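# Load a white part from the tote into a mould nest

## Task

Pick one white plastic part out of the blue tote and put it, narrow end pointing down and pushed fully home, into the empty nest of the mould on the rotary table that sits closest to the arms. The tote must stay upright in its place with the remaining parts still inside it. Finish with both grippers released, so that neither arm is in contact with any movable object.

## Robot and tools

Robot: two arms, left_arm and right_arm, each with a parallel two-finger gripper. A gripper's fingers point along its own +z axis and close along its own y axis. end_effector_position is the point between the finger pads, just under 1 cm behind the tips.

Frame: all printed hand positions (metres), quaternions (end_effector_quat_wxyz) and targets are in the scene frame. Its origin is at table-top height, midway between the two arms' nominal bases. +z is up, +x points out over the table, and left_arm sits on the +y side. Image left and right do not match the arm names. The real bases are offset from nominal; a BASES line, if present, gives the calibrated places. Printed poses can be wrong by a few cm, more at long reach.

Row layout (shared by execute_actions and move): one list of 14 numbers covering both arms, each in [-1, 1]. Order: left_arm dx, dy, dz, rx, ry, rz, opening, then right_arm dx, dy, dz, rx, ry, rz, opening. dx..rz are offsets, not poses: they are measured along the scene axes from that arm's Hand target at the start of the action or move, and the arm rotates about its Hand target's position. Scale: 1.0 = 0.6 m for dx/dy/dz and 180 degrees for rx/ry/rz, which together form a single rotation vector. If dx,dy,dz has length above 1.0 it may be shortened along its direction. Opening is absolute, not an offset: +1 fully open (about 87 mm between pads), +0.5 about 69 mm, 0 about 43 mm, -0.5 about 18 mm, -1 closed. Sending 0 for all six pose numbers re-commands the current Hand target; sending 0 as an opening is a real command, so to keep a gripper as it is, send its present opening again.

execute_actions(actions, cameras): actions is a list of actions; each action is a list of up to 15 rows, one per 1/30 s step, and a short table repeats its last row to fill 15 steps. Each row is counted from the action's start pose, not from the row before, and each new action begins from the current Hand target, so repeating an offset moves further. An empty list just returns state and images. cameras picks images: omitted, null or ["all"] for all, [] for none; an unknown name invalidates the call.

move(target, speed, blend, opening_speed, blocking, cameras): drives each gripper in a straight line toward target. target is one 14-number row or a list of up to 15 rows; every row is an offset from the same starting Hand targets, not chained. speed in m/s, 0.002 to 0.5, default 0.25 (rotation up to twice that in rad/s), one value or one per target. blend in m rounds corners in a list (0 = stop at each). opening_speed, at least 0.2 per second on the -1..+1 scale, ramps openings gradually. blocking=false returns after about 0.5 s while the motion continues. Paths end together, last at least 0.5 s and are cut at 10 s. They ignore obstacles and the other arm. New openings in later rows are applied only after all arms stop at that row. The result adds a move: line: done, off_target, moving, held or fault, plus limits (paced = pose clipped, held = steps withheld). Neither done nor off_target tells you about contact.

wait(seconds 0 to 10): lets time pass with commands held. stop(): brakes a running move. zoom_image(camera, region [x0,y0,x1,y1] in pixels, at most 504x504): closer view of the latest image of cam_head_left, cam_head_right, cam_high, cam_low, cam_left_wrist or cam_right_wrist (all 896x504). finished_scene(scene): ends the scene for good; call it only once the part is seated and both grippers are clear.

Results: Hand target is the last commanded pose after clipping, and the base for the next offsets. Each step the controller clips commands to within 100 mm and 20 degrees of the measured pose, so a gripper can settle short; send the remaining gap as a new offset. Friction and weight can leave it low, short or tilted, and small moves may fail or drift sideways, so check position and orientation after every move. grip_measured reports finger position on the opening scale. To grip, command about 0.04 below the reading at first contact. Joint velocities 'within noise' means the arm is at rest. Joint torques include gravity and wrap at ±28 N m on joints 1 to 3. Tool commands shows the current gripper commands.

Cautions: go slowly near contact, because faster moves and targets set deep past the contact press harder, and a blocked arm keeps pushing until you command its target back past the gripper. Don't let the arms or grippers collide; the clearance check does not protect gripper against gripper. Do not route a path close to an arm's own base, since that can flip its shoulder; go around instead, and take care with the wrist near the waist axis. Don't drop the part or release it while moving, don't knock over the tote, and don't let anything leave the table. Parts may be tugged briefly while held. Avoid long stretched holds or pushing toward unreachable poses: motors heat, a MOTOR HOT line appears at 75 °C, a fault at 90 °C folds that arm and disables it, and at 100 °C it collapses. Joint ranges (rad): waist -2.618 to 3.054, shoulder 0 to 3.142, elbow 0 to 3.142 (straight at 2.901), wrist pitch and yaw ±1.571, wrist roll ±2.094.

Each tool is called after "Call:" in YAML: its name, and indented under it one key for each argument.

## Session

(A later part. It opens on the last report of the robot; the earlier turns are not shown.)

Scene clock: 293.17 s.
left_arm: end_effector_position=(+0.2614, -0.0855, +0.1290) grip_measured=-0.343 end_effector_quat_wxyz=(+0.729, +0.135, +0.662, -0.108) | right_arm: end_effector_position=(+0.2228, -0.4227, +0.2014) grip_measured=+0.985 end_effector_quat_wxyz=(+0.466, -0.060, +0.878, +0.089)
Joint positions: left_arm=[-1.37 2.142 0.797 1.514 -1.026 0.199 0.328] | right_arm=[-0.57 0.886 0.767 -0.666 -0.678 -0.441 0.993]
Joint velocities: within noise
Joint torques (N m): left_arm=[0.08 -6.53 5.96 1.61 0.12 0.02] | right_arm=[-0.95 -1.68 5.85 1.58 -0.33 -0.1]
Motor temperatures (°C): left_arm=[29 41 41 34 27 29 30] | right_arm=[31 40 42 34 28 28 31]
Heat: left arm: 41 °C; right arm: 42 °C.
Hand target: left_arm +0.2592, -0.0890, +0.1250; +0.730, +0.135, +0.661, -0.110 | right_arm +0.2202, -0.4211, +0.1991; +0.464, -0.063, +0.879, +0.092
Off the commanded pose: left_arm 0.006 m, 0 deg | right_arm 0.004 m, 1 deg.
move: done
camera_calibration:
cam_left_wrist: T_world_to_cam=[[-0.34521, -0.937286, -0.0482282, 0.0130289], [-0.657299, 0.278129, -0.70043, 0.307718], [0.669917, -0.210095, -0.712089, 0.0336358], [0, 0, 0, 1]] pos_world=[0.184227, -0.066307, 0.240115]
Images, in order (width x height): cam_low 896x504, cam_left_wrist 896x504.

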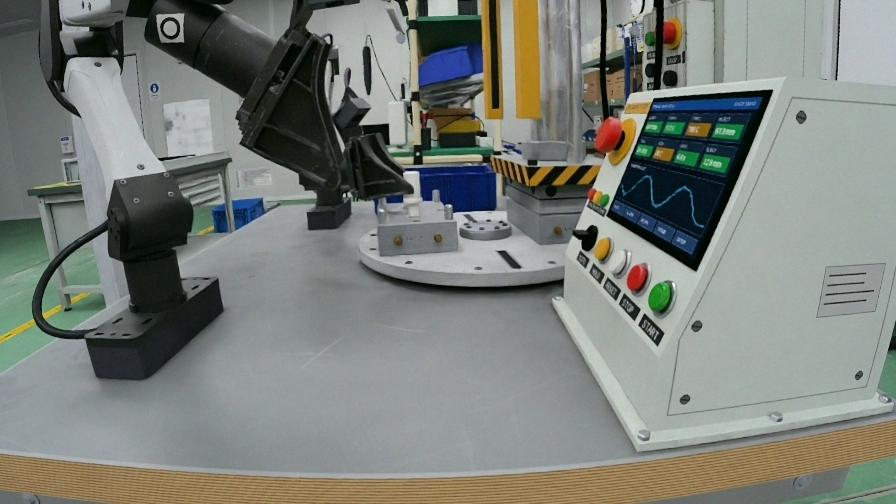

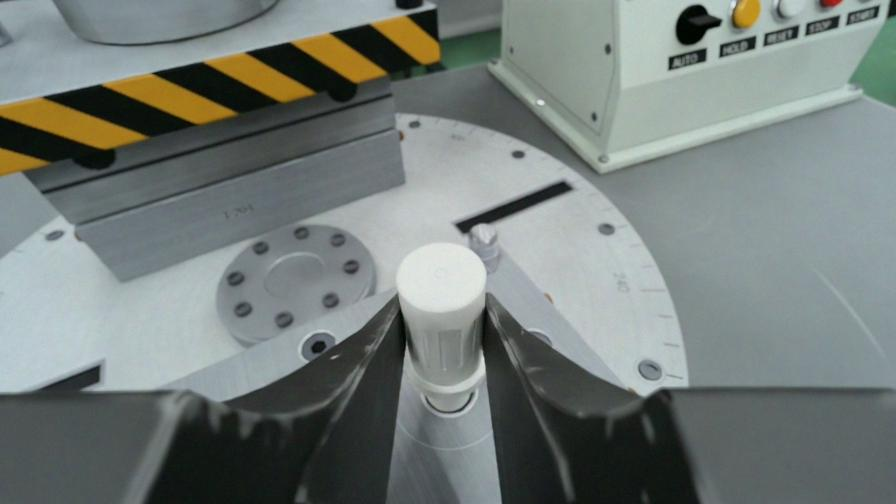

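Call:
move:
  target: [0,0,-0.013,0,0,0,-0.6,0,0,0,0,0,0,1]
  cameras: ["cam_left_wrist","cam_low"]
  speed: 0.04

Call:
zoom_image:
  camera: "cam_low"
  region: [390, 160, 440, 230]

Call:
zoom_image:
  camera: "cam_left_wrist"
  region: [390, 320, 510, 460]

Scene clock: 303.07 s.
left_arm: end_effector_position=(+0.2614, -0.0853, +0.1215) grip_measured=-0.343 end_effector_quat_wxyz=(+0.729, +0.135, +0.662, -0.109) | right_arm: end_effector_position=(+0.2228, -0.4227, +0.2014) grip_measured=+0.985 end_effector_quat_wxyz=(+0.466, -0.060, +0.878, +0.089)
Joint positions: left_arm=[-1.37 2.172 0.797 1.545 -1.026 0.199 0.328] | right_arm=[-0.57 0.886 0.767 -0.666 -0.678 -0.441 0.993]
Joint velocities: within noise
Joint torques (N m): left_arm=[0.09 -6.57 5.94 1.59 0.12 0.01] | right_arm=[-0.9 -1.62 5.97 1.58 -0.35 -0.12]
Motor temperatures (°C): left_arm=[29 40 41 35 27 29 30] | right_arm=[31 40 42 34 28 28 31]
Heat: left arm: 41 °C; right arm: 42 °C.
Hand target: left_arm +0.2592, -0.0889, +0.1172; +0.730, +0.135, +0.661, -0.110 | right_arm +0.2202, -0.4211, +0.1991; +0.464, -0.063, +0.879, +0.092
Off the commanded pose: left_arm 0.006 m, 0 deg | right_arm 0.004 m, 1 deg.
joint sent to its limit (left arm) — joint 4 (wrist pitch), upper limit. The joint targets still meet the commanded pose.
move: done
camera_calibration:
cam_left_wrist: T_world_to_cam=[[-0.345203, -0.937321, -0.0475751, 0.0127561], [-0.657198, 0.277604, -0.700733, 0.302358], [0.670019, -0.210629, -0.711836, 0.0282662], [0, 0, 0, 1]] pos_world=[0.184174, -0.0660256, 0.2326]
Images, in order (width x height): cam_low 896x504, cam_left_wrist 896x504.

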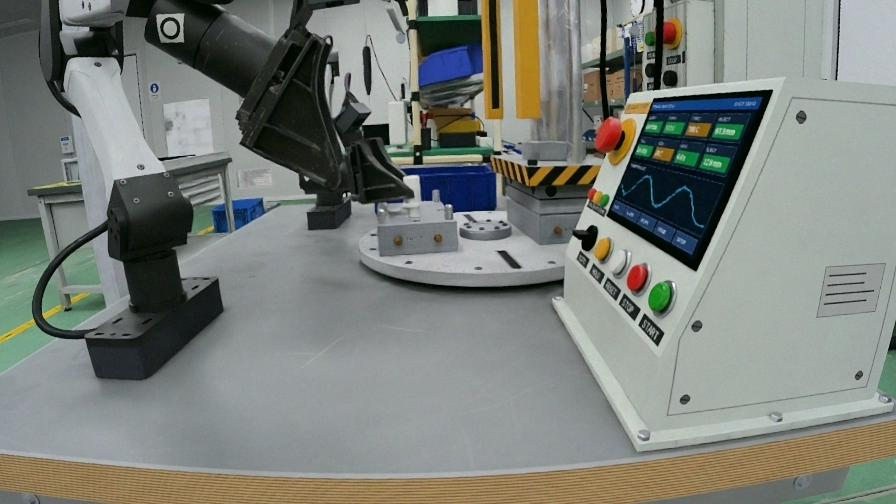

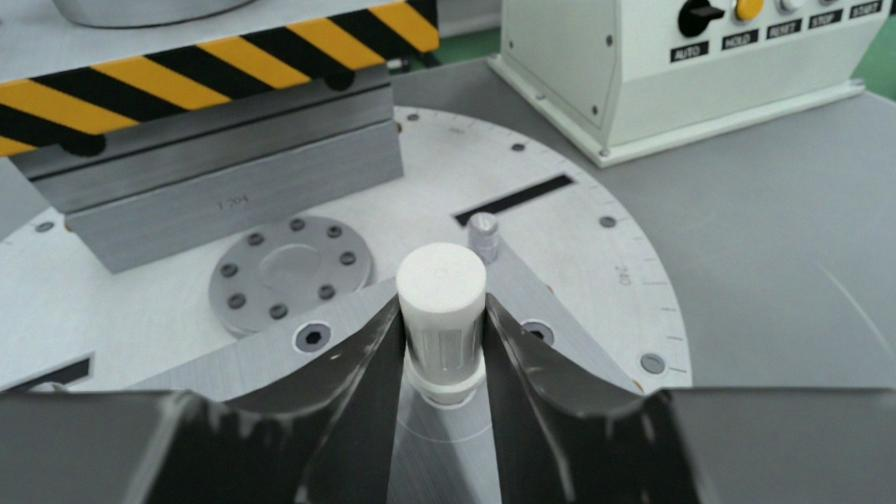

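Scaled by 7.200 from the camera's 896x504 image, which has a finer 1280x720 frame.

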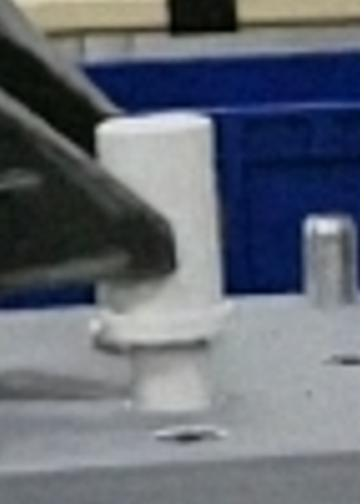

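Scaled by 3.600 from the camera's 896x504 image, which has a finer 1280x720 frame.

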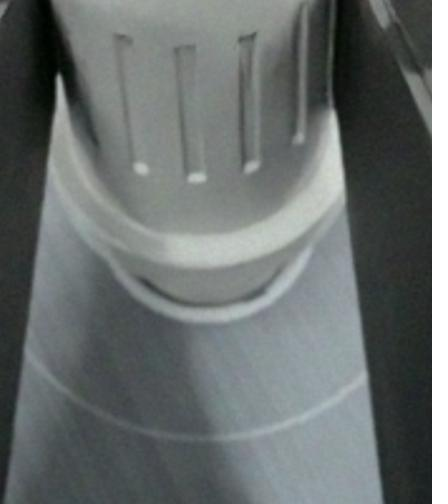

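Call:
move:
  target: [0,0,-0.013,0,0,0,-0.6,0,0,0,0,0,0,1]
  cameras: ["cam_left_wrist","cam_low"]
  speed: 0.04

Call:
zoom_image:
  camera: "cam_low"
  region: [390, 160, 440, 230]

Call:
zoom_image:
  camera: "cam_left_wrist"
  region: [390, 320, 510, 460]

Scene clock: 316.87 s.
left_arm: end_effector_position=(+0.2612, -0.0853, +0.1155) grip_measured=-0.343 end_effector_quat_wxyz=(+0.727, +0.135, +0.664, -0.109) | right_arm: end_effector_position=(+0.2228, -0.4227, +0.2014) grip_measured=+0.985 end_effector_quat_wxyz=(+0.466, -0.060, +0.878, +0.089)
Joint positions: left_arm=[-1.37 2.189 0.797 1.552 -1.026 0.189 0.328] | right_arm=[-0.57 0.886 0.767 -0.666 -0.678 -0.441 0.993]
Joint velocities: within noise
Joint torques (N m): left_arm=[0.16 -6.5 5.96 1.52 0.11 0] | right_arm=[-0.9 -1.76 5.85 1.6 -0.35 -0.1]
Motor temperatures (°C): left_arm=[29 40 41 35 27 29 30] | right_arm=[30 39 42 34 28 28 31]
Heat: left arm: 41 °C; right arm: 42 °C.
Hand target: left_arm +0.2592, -0.0890, +0.1095; +0.730, +0.135, +0.661, -0.110 | right_arm +0.2202, -0.4211, +0.1991; +0.464, -0.063, +0.879, +0.092
Off the commanded pose: left_arm 0.007 m, 0 deg | right_arm 0.004 m, 1 deg.
joint sent to its limit (left arm) — joint 4 (wrist pitch), upper limit. The joint targets still meet the commanded pose.
move: done
camera_calibration:
cam_left_wrist: T_world_to_cam=[[-0.346273, -0.937015, -0.0458106, 0.0124588], [-0.660713, 0.27825, -0.697162, 0.298568], [0.665998, -0.21114, -0.715449, 0.0255369], [0, 0, 0, 1]] pos_world=[0.184575, -0.0660106, 0.226991]
Images, in order (width x height): cam_low 896x504, cam_left_wrist 896x504.

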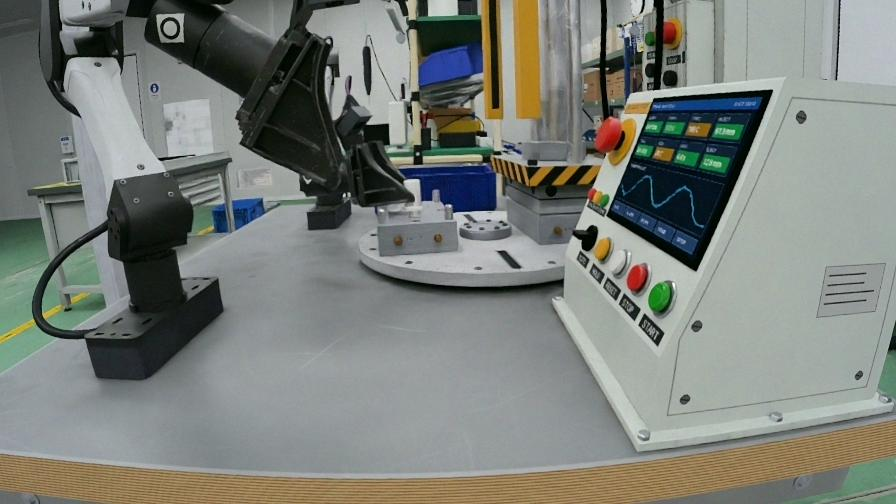

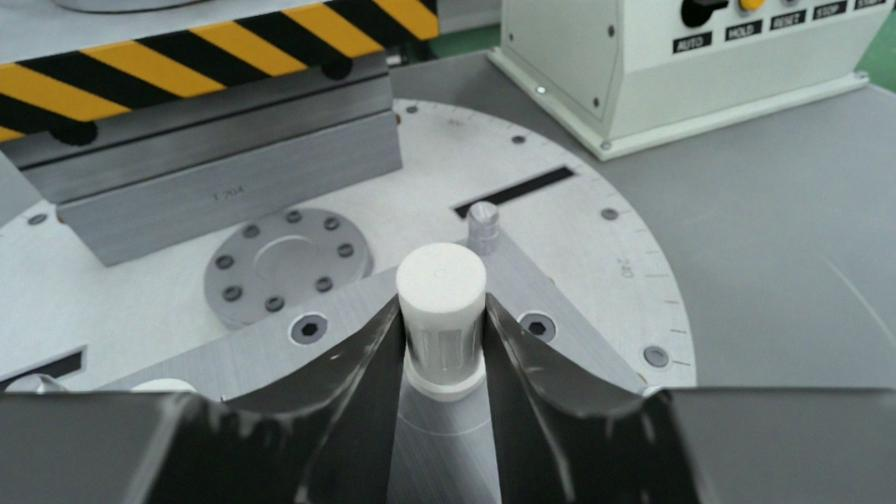

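Scaled by 7.200 from the camera's 896x504 image, which has a finer 1280x720 frame.

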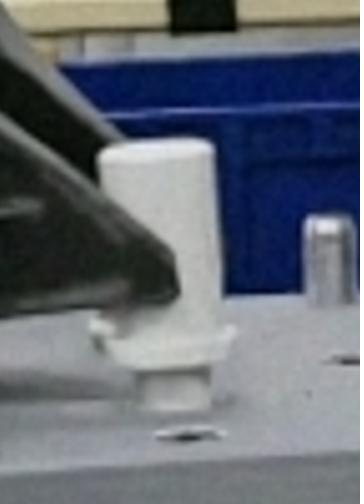

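Scaled by 3.600 from the camera's 896x504 image, which has a finer 1280x720 frame.

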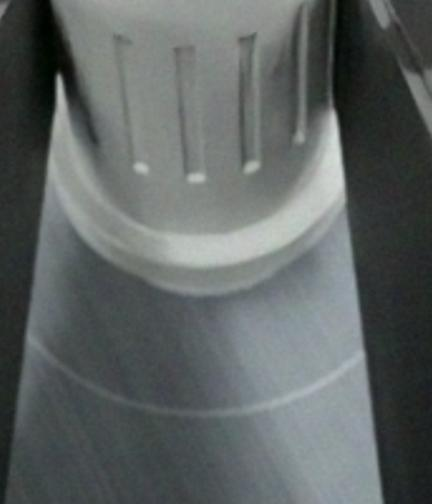

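Call:
move:
  target: [0,0,-0.012,0,0,0,-0.6,0,0,0,0,0,0,1]
  cameras: ["cam_left_wrist","cam_low"]
  speed: 0.04

Call:
zoom_image:
  camera: "cam_low"
  region: [390, 160, 440, 230]

Call:
zoom_image:
  camera: "cam_left_wrist"
  region: [390, 320, 510, 460]

Scene clock: 323.97 s.
left_arm: end_effector_position=(+0.2610, -0.0858, +0.1085) grip_measured=-0.343 end_effector_quat_wxyz=(+0.725, +0.136, +0.666, -0.109) | right_arm: end_effector_position=(+0.2228, -0.4227, +0.2014) grip_measured=+0.985 end_effector_quat_wxyz=(+0.466, -0.060, +0.878, +0.089)
Joint positions: left_arm=[-1.37 2.208 0.799 1.553 -1.026 0.176 0.328] | right_arm=[-0.57 0.886 0.767 -0.666 -0.678 -0.441 0.993]
Joint velocities: within noise
Joint torques (N m): left_arm=[0.2 -6.58 5.85 1.5 0.09 -0.05] | right_arm=[-0.88 -1.7 5.86 1.58 -0.34 -0.11]
Motor temperatures (°C): left_arm=[29 40 41 35 27 29 30] | right_arm=[30 39 42 34 28 28 31]
Heat: left arm: 41 °C; right arm: 42 °C.
Hand target: left_arm +0.2592, -0.0889, +0.1021; +0.730, +0.135, +0.661, -0.110 | right_arm +0.2202, -0.4211, +0.1991; +0.464, -0.063, +0.879, +0.092
Off the commanded pose: left_arm 0.007 m, 1 deg | right_arm 0.004 m, 1 deg.
joint sent to its limit (left arm) — joint 4 (wrist pitch), upper limit. The joint targets still meet the commanded pose.
move: done
camera_calibration:
cam_left_wrist: T_world_to_cam=[[-0.347842, -0.936404, -0.0464041, 0.0121299], [-0.665142, 0.281354, -0.691683, 0.294529], [0.660751, -0.209731, -0.720708, 0.0226276], [0, 0, 0, 1]] pos_world=[0.185172, -0.0667628, 0.220591]
Images, in order (width x height): cam_low 896x504, cam_left_wrist 896x504.

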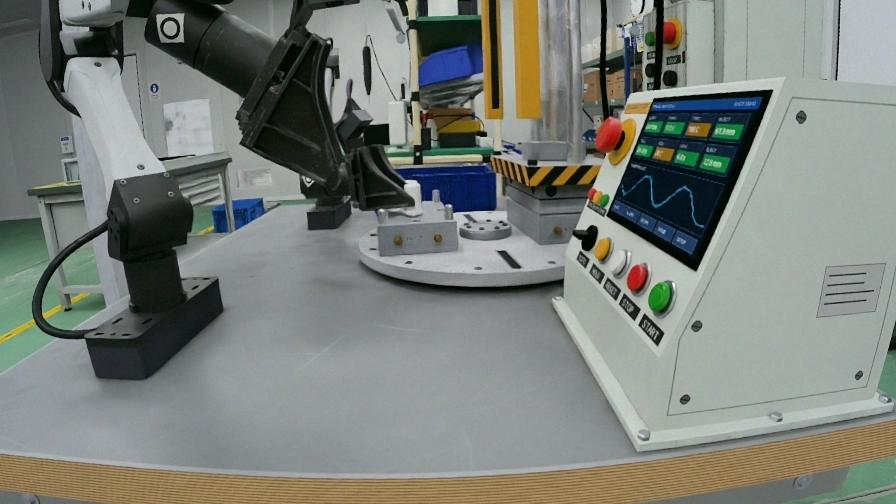

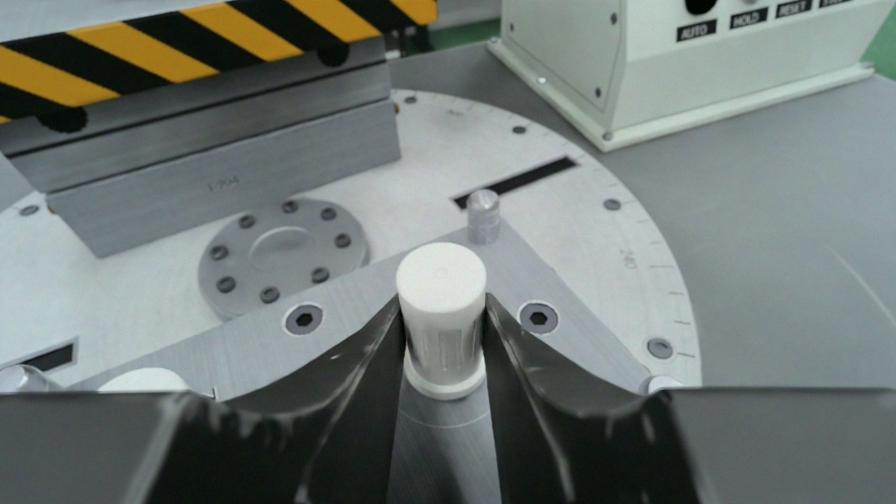

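Scaled by 7.200 from the camera's 896x504 image, which has a finer 1280x720 frame.

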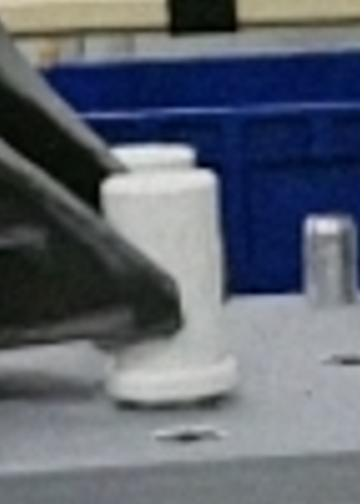

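Scaled by 3.600 from the camera's 896x504 image, which has a finer 1280x720 frame.

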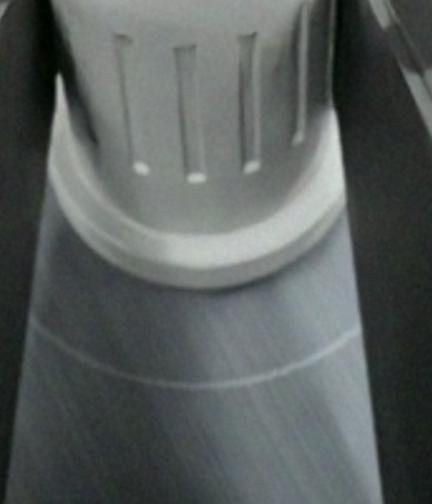

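Call:
move:
  target: [0,0,-0.009,0,0,0,-0.6,0,0,0,0,0,0,1]
  cameras: ["cam_left_wrist","cam_low"]
  speed: 0.03

Call:
zoom_image:
  camera: "cam_low"
  region: [390, 160, 440, 230]

Call:
zoom_image:
  camera: "cam_left_wrist"
  region: [390, 320, 510, 460]

Scene clock: 349.20 s.
left_arm: end_effector_position=(+0.2609, -0.0863, +0.1052) grip_measured=-0.343 end_effector_quat_wxyz=(+0.724, +0.135, +0.668, -0.111) | right_arm: end_effector_position=(+0.2228, -0.4227, +0.2014) grip_measured=+0.985 end_effector_quat_wxyz=(+0.466, -0.060, +0.878, +0.089)
Joint positions: left_arm=[-1.37 2.218 0.801 1.557 -1.026 0.168 0.328] | right_arm=[-0.57 0.886 0.767 -0.666 -0.678 -0.441 0.993]
Joint velocities: within noise
Joint torques (N m): left_arm=[0.24 -6.42 5.71 1.46 0.08 -0.06] | right_arm=[-0.87 -1.61 5.9 1.57 -0.34 -0.12]
Motor temperatures (°C): left_arm=[29 41 41 35 27 29 30] | right_arm=[30 39 42 35 28 28 31]
Heat: left arm: 41 °C; right arm: 42 °C.
Hand target: left_arm +0.2592, -0.0889, +0.0967; +0.730, +0.135, +0.661, -0.110 | right_arm +0.2202, -0.4211, +0.1991; +0.464, -0.063, +0.879, +0.092
Off the commanded pose: left_arm 0.009 m, 1 deg | right_arm 0.004 m, 1 deg.
joint sent to its limit (left arm) — joint 4 (wrist pitch), upper limit. The joint targets still meet the commanded pose.
move: done
camera_calibration:
cam_left_wrist: T_world_to_cam=[[-0.348588, -0.936322, -0.0422799, 0.0112834], [-0.667603, 0.279702, -0.689981, 0.292581], [0.65787, -0.212293, -0.722592, 0.0208932], [0, 0, 0, 1]] pos_world=[0.185516, -0.0668349, 0.217449]
Images, in order (width x height): cam_low 896x504, cam_left_wrist 896x504.

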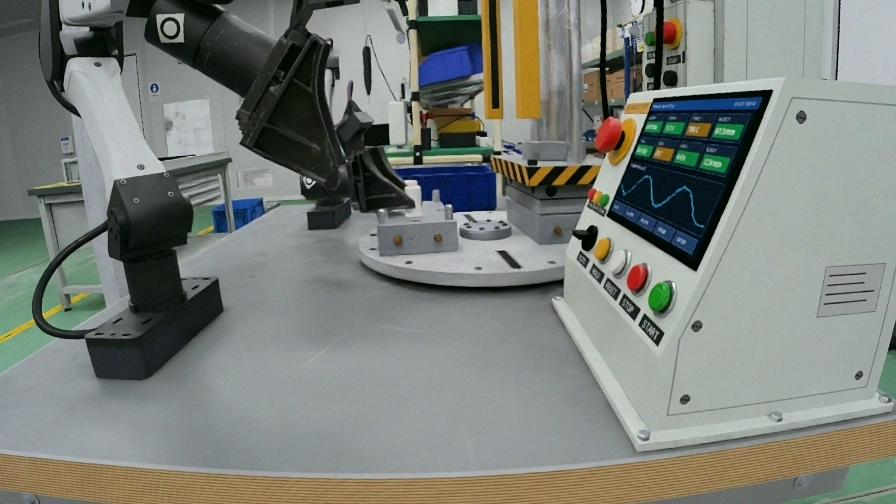

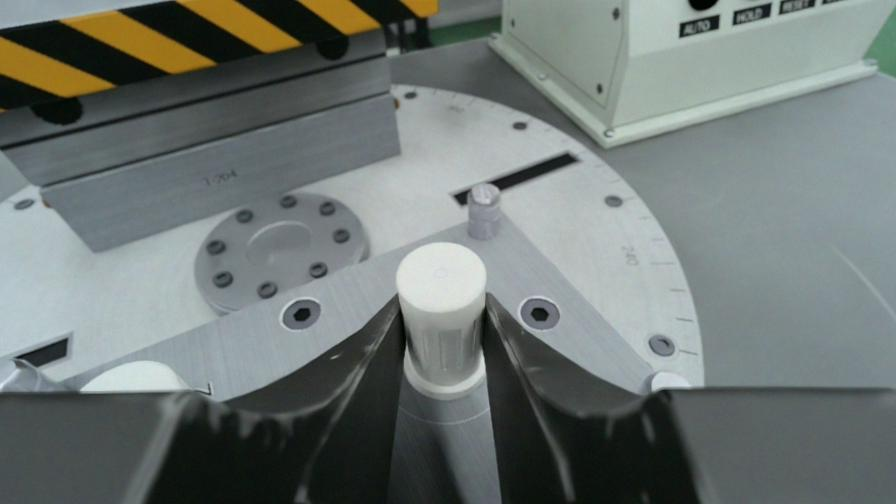

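Scaled by 7.200 from the camera's 896x504 image, which has a finer 1280x720 frame.

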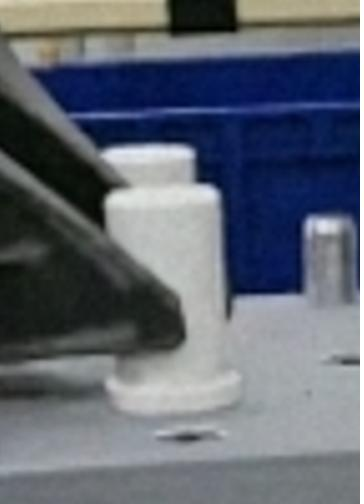

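Scaled by 3.600 from the camera's 896x504 image, which has a finer 1280x720 frame.

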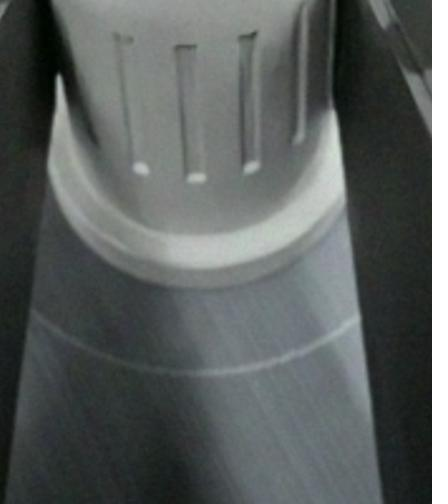

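Call:
move:
  target: [0,0,-0.007,0,0,0,-0.6,0,0,0,0,0,0,1]
  cameras: ["cam_low"]
  speed: 0.03

Call:
zoom_image:
  camera: "cam_low"
  region: [390, 160, 440, 230]

Scene clock: 354.67 s.
left_arm: end_effector_position=(+0.2610, -0.0871, +0.1049) grip_measured=-0.343 end_effector_quat_wxyz=(+0.724, +0.133, +0.668, -0.113) | right_arm: end_effector_position=(+0.2228, -0.4227, +0.2014) grip_measured=+0.985 end_effector_quat_wxyz=(+0.466, -0.060, +0.878, +0.089)
Joint positions: left_arm=[-1.37 2.222 0.804 1.56 -1.027 0.163 0.328] | right_arm=[-0.57 0.886 0.767 -0.666 -0.678 -0.441 0.993]
Joint velocities: within noise
Joint torques (N m): left_arm=[0.25 -5.93 5.45 1.43 0.1 -0.1] | right_arm=[-0.94 -1.76 5.96 1.58 -0.3 -0.11]
Motor temperatures (°C): left_arm=[29 41 41 35 27 29 30] | right_arm=[30 39 42 35 28 28 31]
Heat: left arm: 41 °C; right arm: 42 °C.
Hand target: left_arm +0.2592, -0.0890, +0.0926; +0.730, +0.135, +0.661, -0.110 | right_arm +0.2202, -0.4211, +0.1991; +0.464, -0.063, +0.879, +0.092
Off the commanded pose: left_arm 0.013 m, 1 deg | right_arm 0.004 m, 1 deg.
joint read past its limit (left arm) — joint 4 (wrist pitch), upper limit.
joint sent to its limit (left arm) — joint 4 (wrist pitch), upper limit. The joint targets still meet the commanded pose.
move: off_target (left_arm)
Images, in order (width x height): cam_low 896x504.

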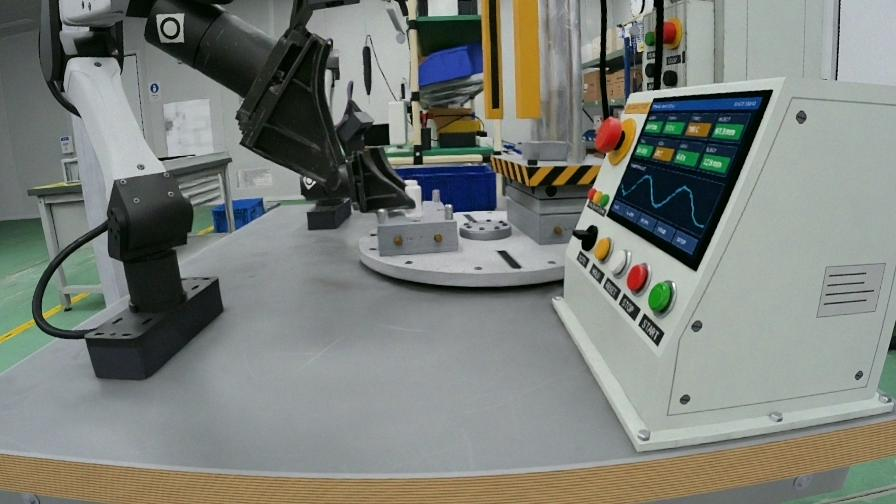

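Scaled by 7.200 from the camera's 896x504 image, which has a finer 1280x720 frame.

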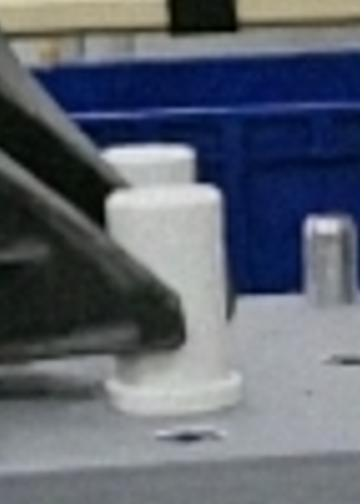

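Call:
move:
  target: [0.002,0.002,0.009,0,0,0,-0.6,0,0,0,0,0,0,1]
  cameras: ["cam_low"]
  speed: 0.03

Call:
move:
  target: [0,0,0,0,0,0,0.15,0,0,0,0,0,0,1]
  cameras: ["cam_low","cam_left_wrist"]
  opening_speed: 0.5

Call:
zoom_image:
  camera: "cam_low"
  region: [390, 160, 440, 230]

Scene clock: 366.20 s.
left_arm: end_effector_position=(+0.2610, -0.0870, +0.1049) grip_measured=-0.343 end_effector_quat_wxyz=(+0.724, +0.132, +0.668, -0.113) | right_arm: end_effector_position=(+0.2228, -0.4227, +0.2014) grip_measured=+0.985 end_effector_quat_wxyz=(+0.466, -0.060, +0.878, +0.089)
Joint positions: left_arm=[-1.37 2.222 0.804 1.56 -1.027 0.163 0.328] | right_arm=[-0.57 0.886 0.767 -0.666 -0.678 -0.441 0.993]
Joint velocities: within noise
Joint torques (N m): left_arm=[0.53 -7.06 5 1.43 0.13 -0.02] | right_arm=[-0.9 -1.62 5.86 1.59 -0.35 -0.11]
Motor temperatures (°C): left_arm=[29 40 41 35 27 29 30] | right_arm=[30 39 42 35 28 28 31]
Heat: left arm: 41 °C; right arm: 42 °C.
Hand target: left_arm +0.2604, -0.0877, +0.0980; +0.730, +0.135, +0.661, -0.110 | right_arm +0.2202, -0.4211, +0.1991; +0.464, -0.063, +0.879, +0.092
Off the commanded pose: left_arm 0.007 m, 1 deg | right_arm 0.004 m, 1 deg.
joint read past its limit (left arm) — joint 4 (wrist pitch), upper limit.
joint sent to its limit (left arm) — joint 4 (wrist pitch), upper limit. The joint targets still meet the commanded pose.
move: done
Images, in order (width x height): cam_low 896x504.

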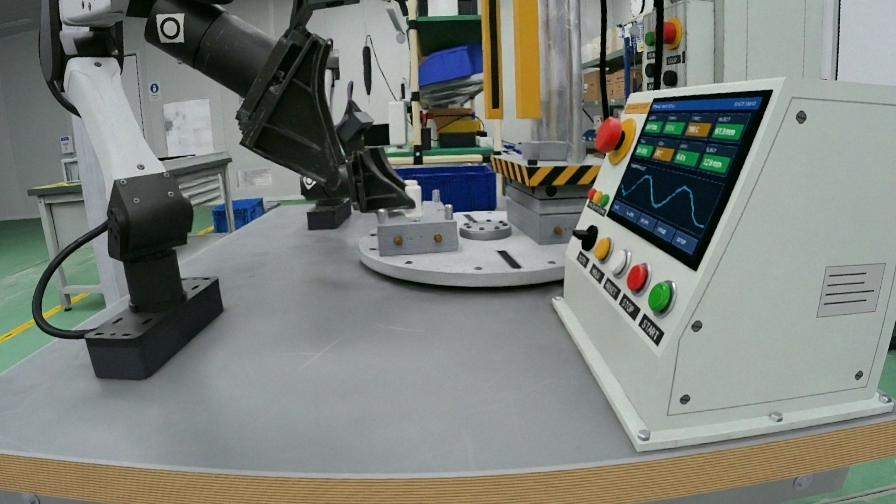

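Scene clock: 367.90 s.
left_arm: end_effector_position=(+0.2610, -0.0870, +0.1049) grip_measured=+0.150 end_effector_quat_wxyz=(+0.724, +0.132, +0.668, -0.113) | right_arm: end_effector_position=(+0.2228, -0.4227, +0.2014) grip_measured=+0.985 end_effector_quat_wxyz=(+0.466, -0.060, +0.878, +0.089)
Joint positions: left_arm=[-1.37 2.222 0.804 1.56 -1.027 0.163 0.575] | right_arm=[-0.57 0.886 0.767 -0.666 -0.678 -0.441 0.993]
Joint velocities: within noise
Joint torques (N m): left_arm=[0.53 -7.08 5.01 1.44 0.13 -0.01] | right_arm=[-0.92 -1.54 5.93 1.55 -0.34 -0.11]
Motor temperatures (°C): left_arm=[29 40 41 35 27 29 30] | right_arm=[30 39 42 35 28 28 31]
Heat: left arm: 41 °C; right arm: 42 °C.
Hand target: left_arm +0.2604, -0.0878, +0.0980; +0.730, +0.135, +0.661, -0.110 | right_arm +0.2202, -0.4211, +0.1991; +0.464, -0.063, +0.879, +0.092
Off the commanded pose: left_arm 0.007 m, 1 deg | right_arm 0.004 m, 1 deg.
joint read past its limit (left arm) — joint 4 (wrist pitch), upper limit.
joint sent to its limit (left arm) — joint 4 (wrist pitch), upper limit. The joint targets still meet the commanded pose.
move: done
camera_calibration:
cam_left_wrist: T_world_to_cam=[[-0.347948, -0.936875, -0.0345919, 0.00957737], [-0.668837, 0.273918, -0.691105, 0.29265], [0.656954, -0.217332, -0.721927, 0.0201982], [0, 0, 0, 1]] pos_world=[0.185799, -0.0667997, 0.217165]
Images, in order (width x height): cam_low 896x504, cam_left_wrist 896x504.

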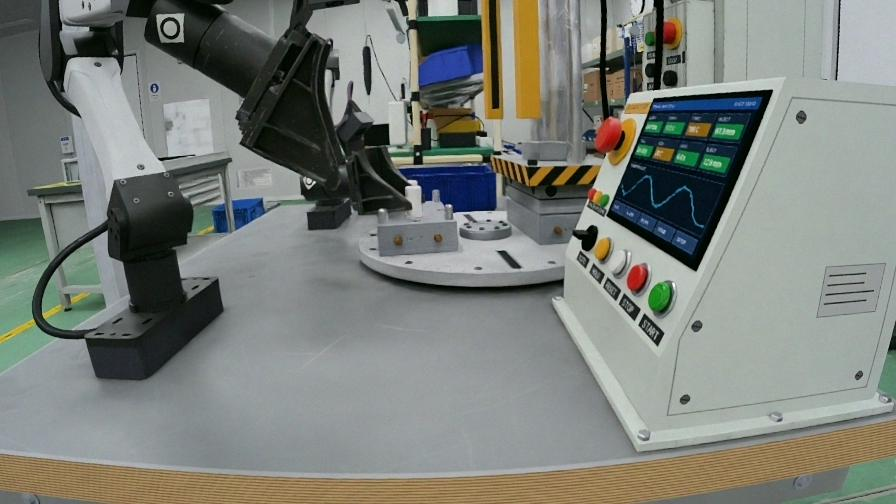

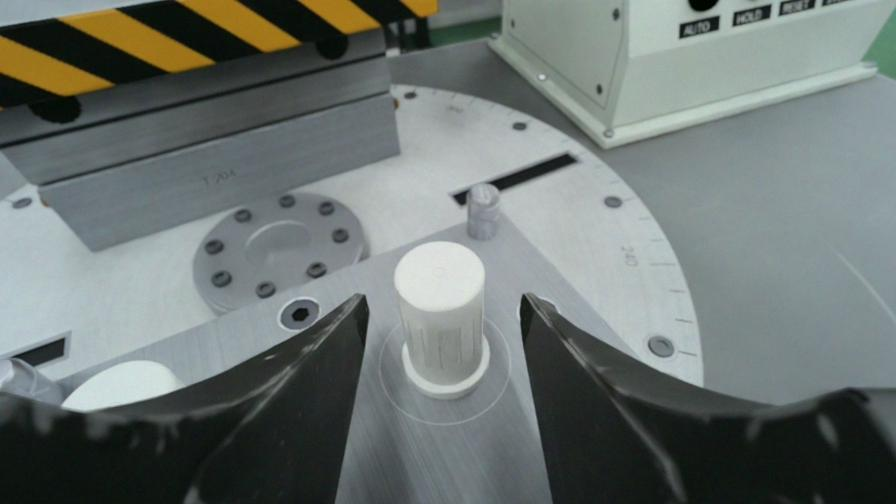

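Scaled by 7.200 from the camera's 896x504 image, which has a finer 1280x720 frame.

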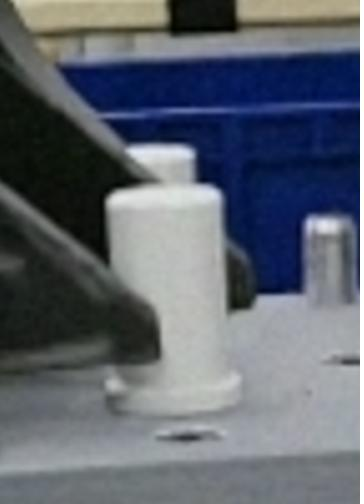

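Call:
move:
  target:
    - [-0.125,0.046,0.02,0,0,0,0.15,0,0,0,0,0,0,1]
    - [-0.125,0.046,0.23,0,0,0,0.15,0,0,0,0,0,0,1]
  speed: [0.08,0.15]
  cameras: ["cam_low","cam_left_wrist","cam_high"]

Call:
zoom_image:
  camera: "cam_low"
  region: [370, 160, 460, 240]

Scene clock: 381.90 s.
left_arm: end_effector_position=(+0.1874, -0.0596, +0.2219) grip_measured=+0.150 end_effector_quat_wxyz=(+0.729, +0.153, +0.660, -0.097) | right_arm: end_effector_position=(+0.2228, -0.4227, +0.2014) grip_measured=+0.985 end_effector_quat_wxyz=(+0.466, -0.060, +0.878, +0.089)
Joint positions: left_arm=[-1.585 1.739 0.729 1.257 -1.229 0.329 0.575] | right_arm=[-0.57 0.886 0.767 -0.666 -0.678 -0.441 0.993]
Joint velocities: within noise
Joint torques (N m): left_arm=[0.17 -8.66 8.25 1.17 0.11 -0.08] | right_arm=[-0.84 -1.68 5.96 1.58 -0.34 -0.12]
Motor temperatures (°C): left_arm=[29 40 41 36 27 29 30] | right_arm=[30 39 42 35 28 28 31]
Heat: left arm: 41 °C; right arm: 42 °C.
Hand target: left_arm +0.1854, -0.0602, +0.2361; +0.730, +0.135, +0.661, -0.110 | right_arm +0.2202, -0.4211, +0.1991; +0.464, -0.063, +0.879, +0.092
Off the commanded pose: left_arm 0.014 m, 3 deg | right_arm 0.004 m, 1 deg.
move: off_target (left_arm)
camera_calibration:
cam_left_wrist: T_world_to_cam=[[-0.350303, -0.932342, -0.0895886, 0.0266255], [-0.648751, 0.310511, -0.694769, 0.315985], [0.675581, -0.185259, -0.713631, 0.155608], [0, 0, 0, 1]] pos_world=[0.109197, -0.0444652, 0.332969]
Images, in order (width x height): cam_high 896x504, cam_low 896x504, cam_left_wrist 896x504.

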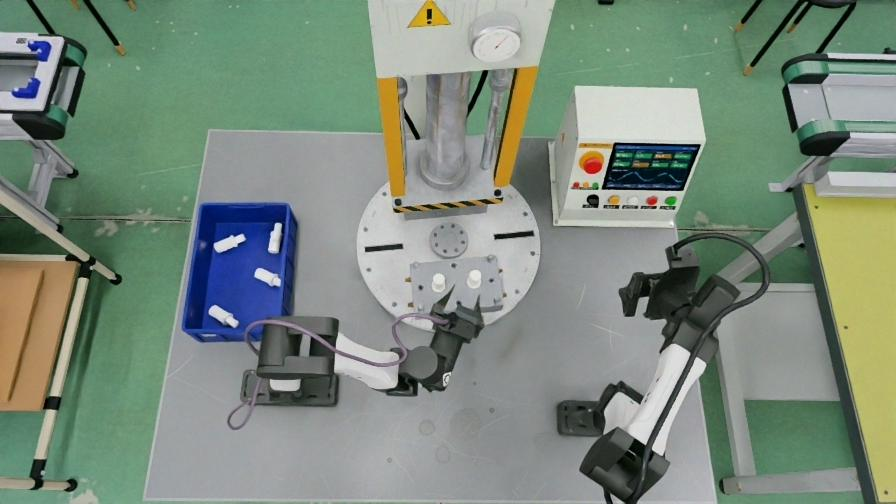

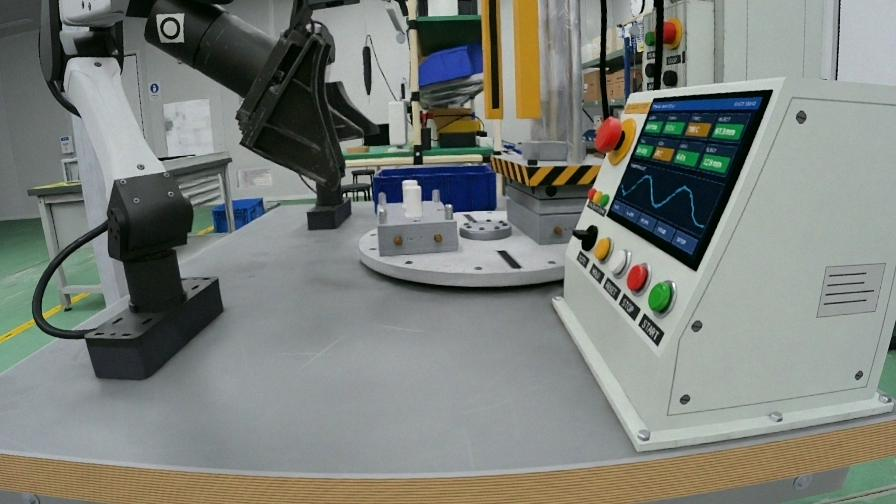

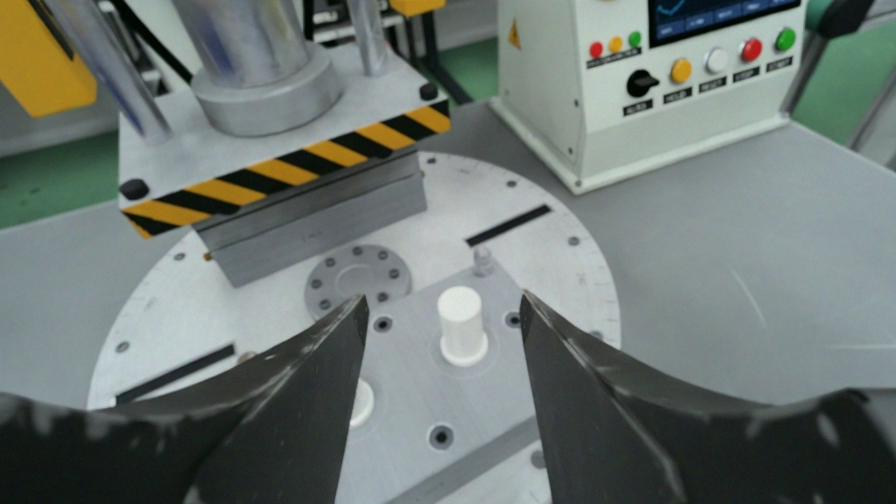

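Scaled by 5.600 from the camera's 896x504 image, which has a finer 1280x720 frame.

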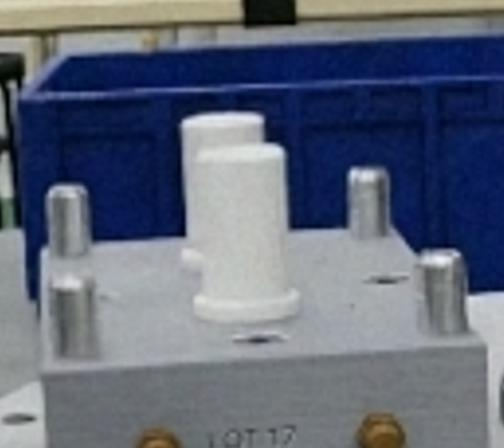

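Call:
finished_scene:
  scene: 1

The scene is finished: the task was done.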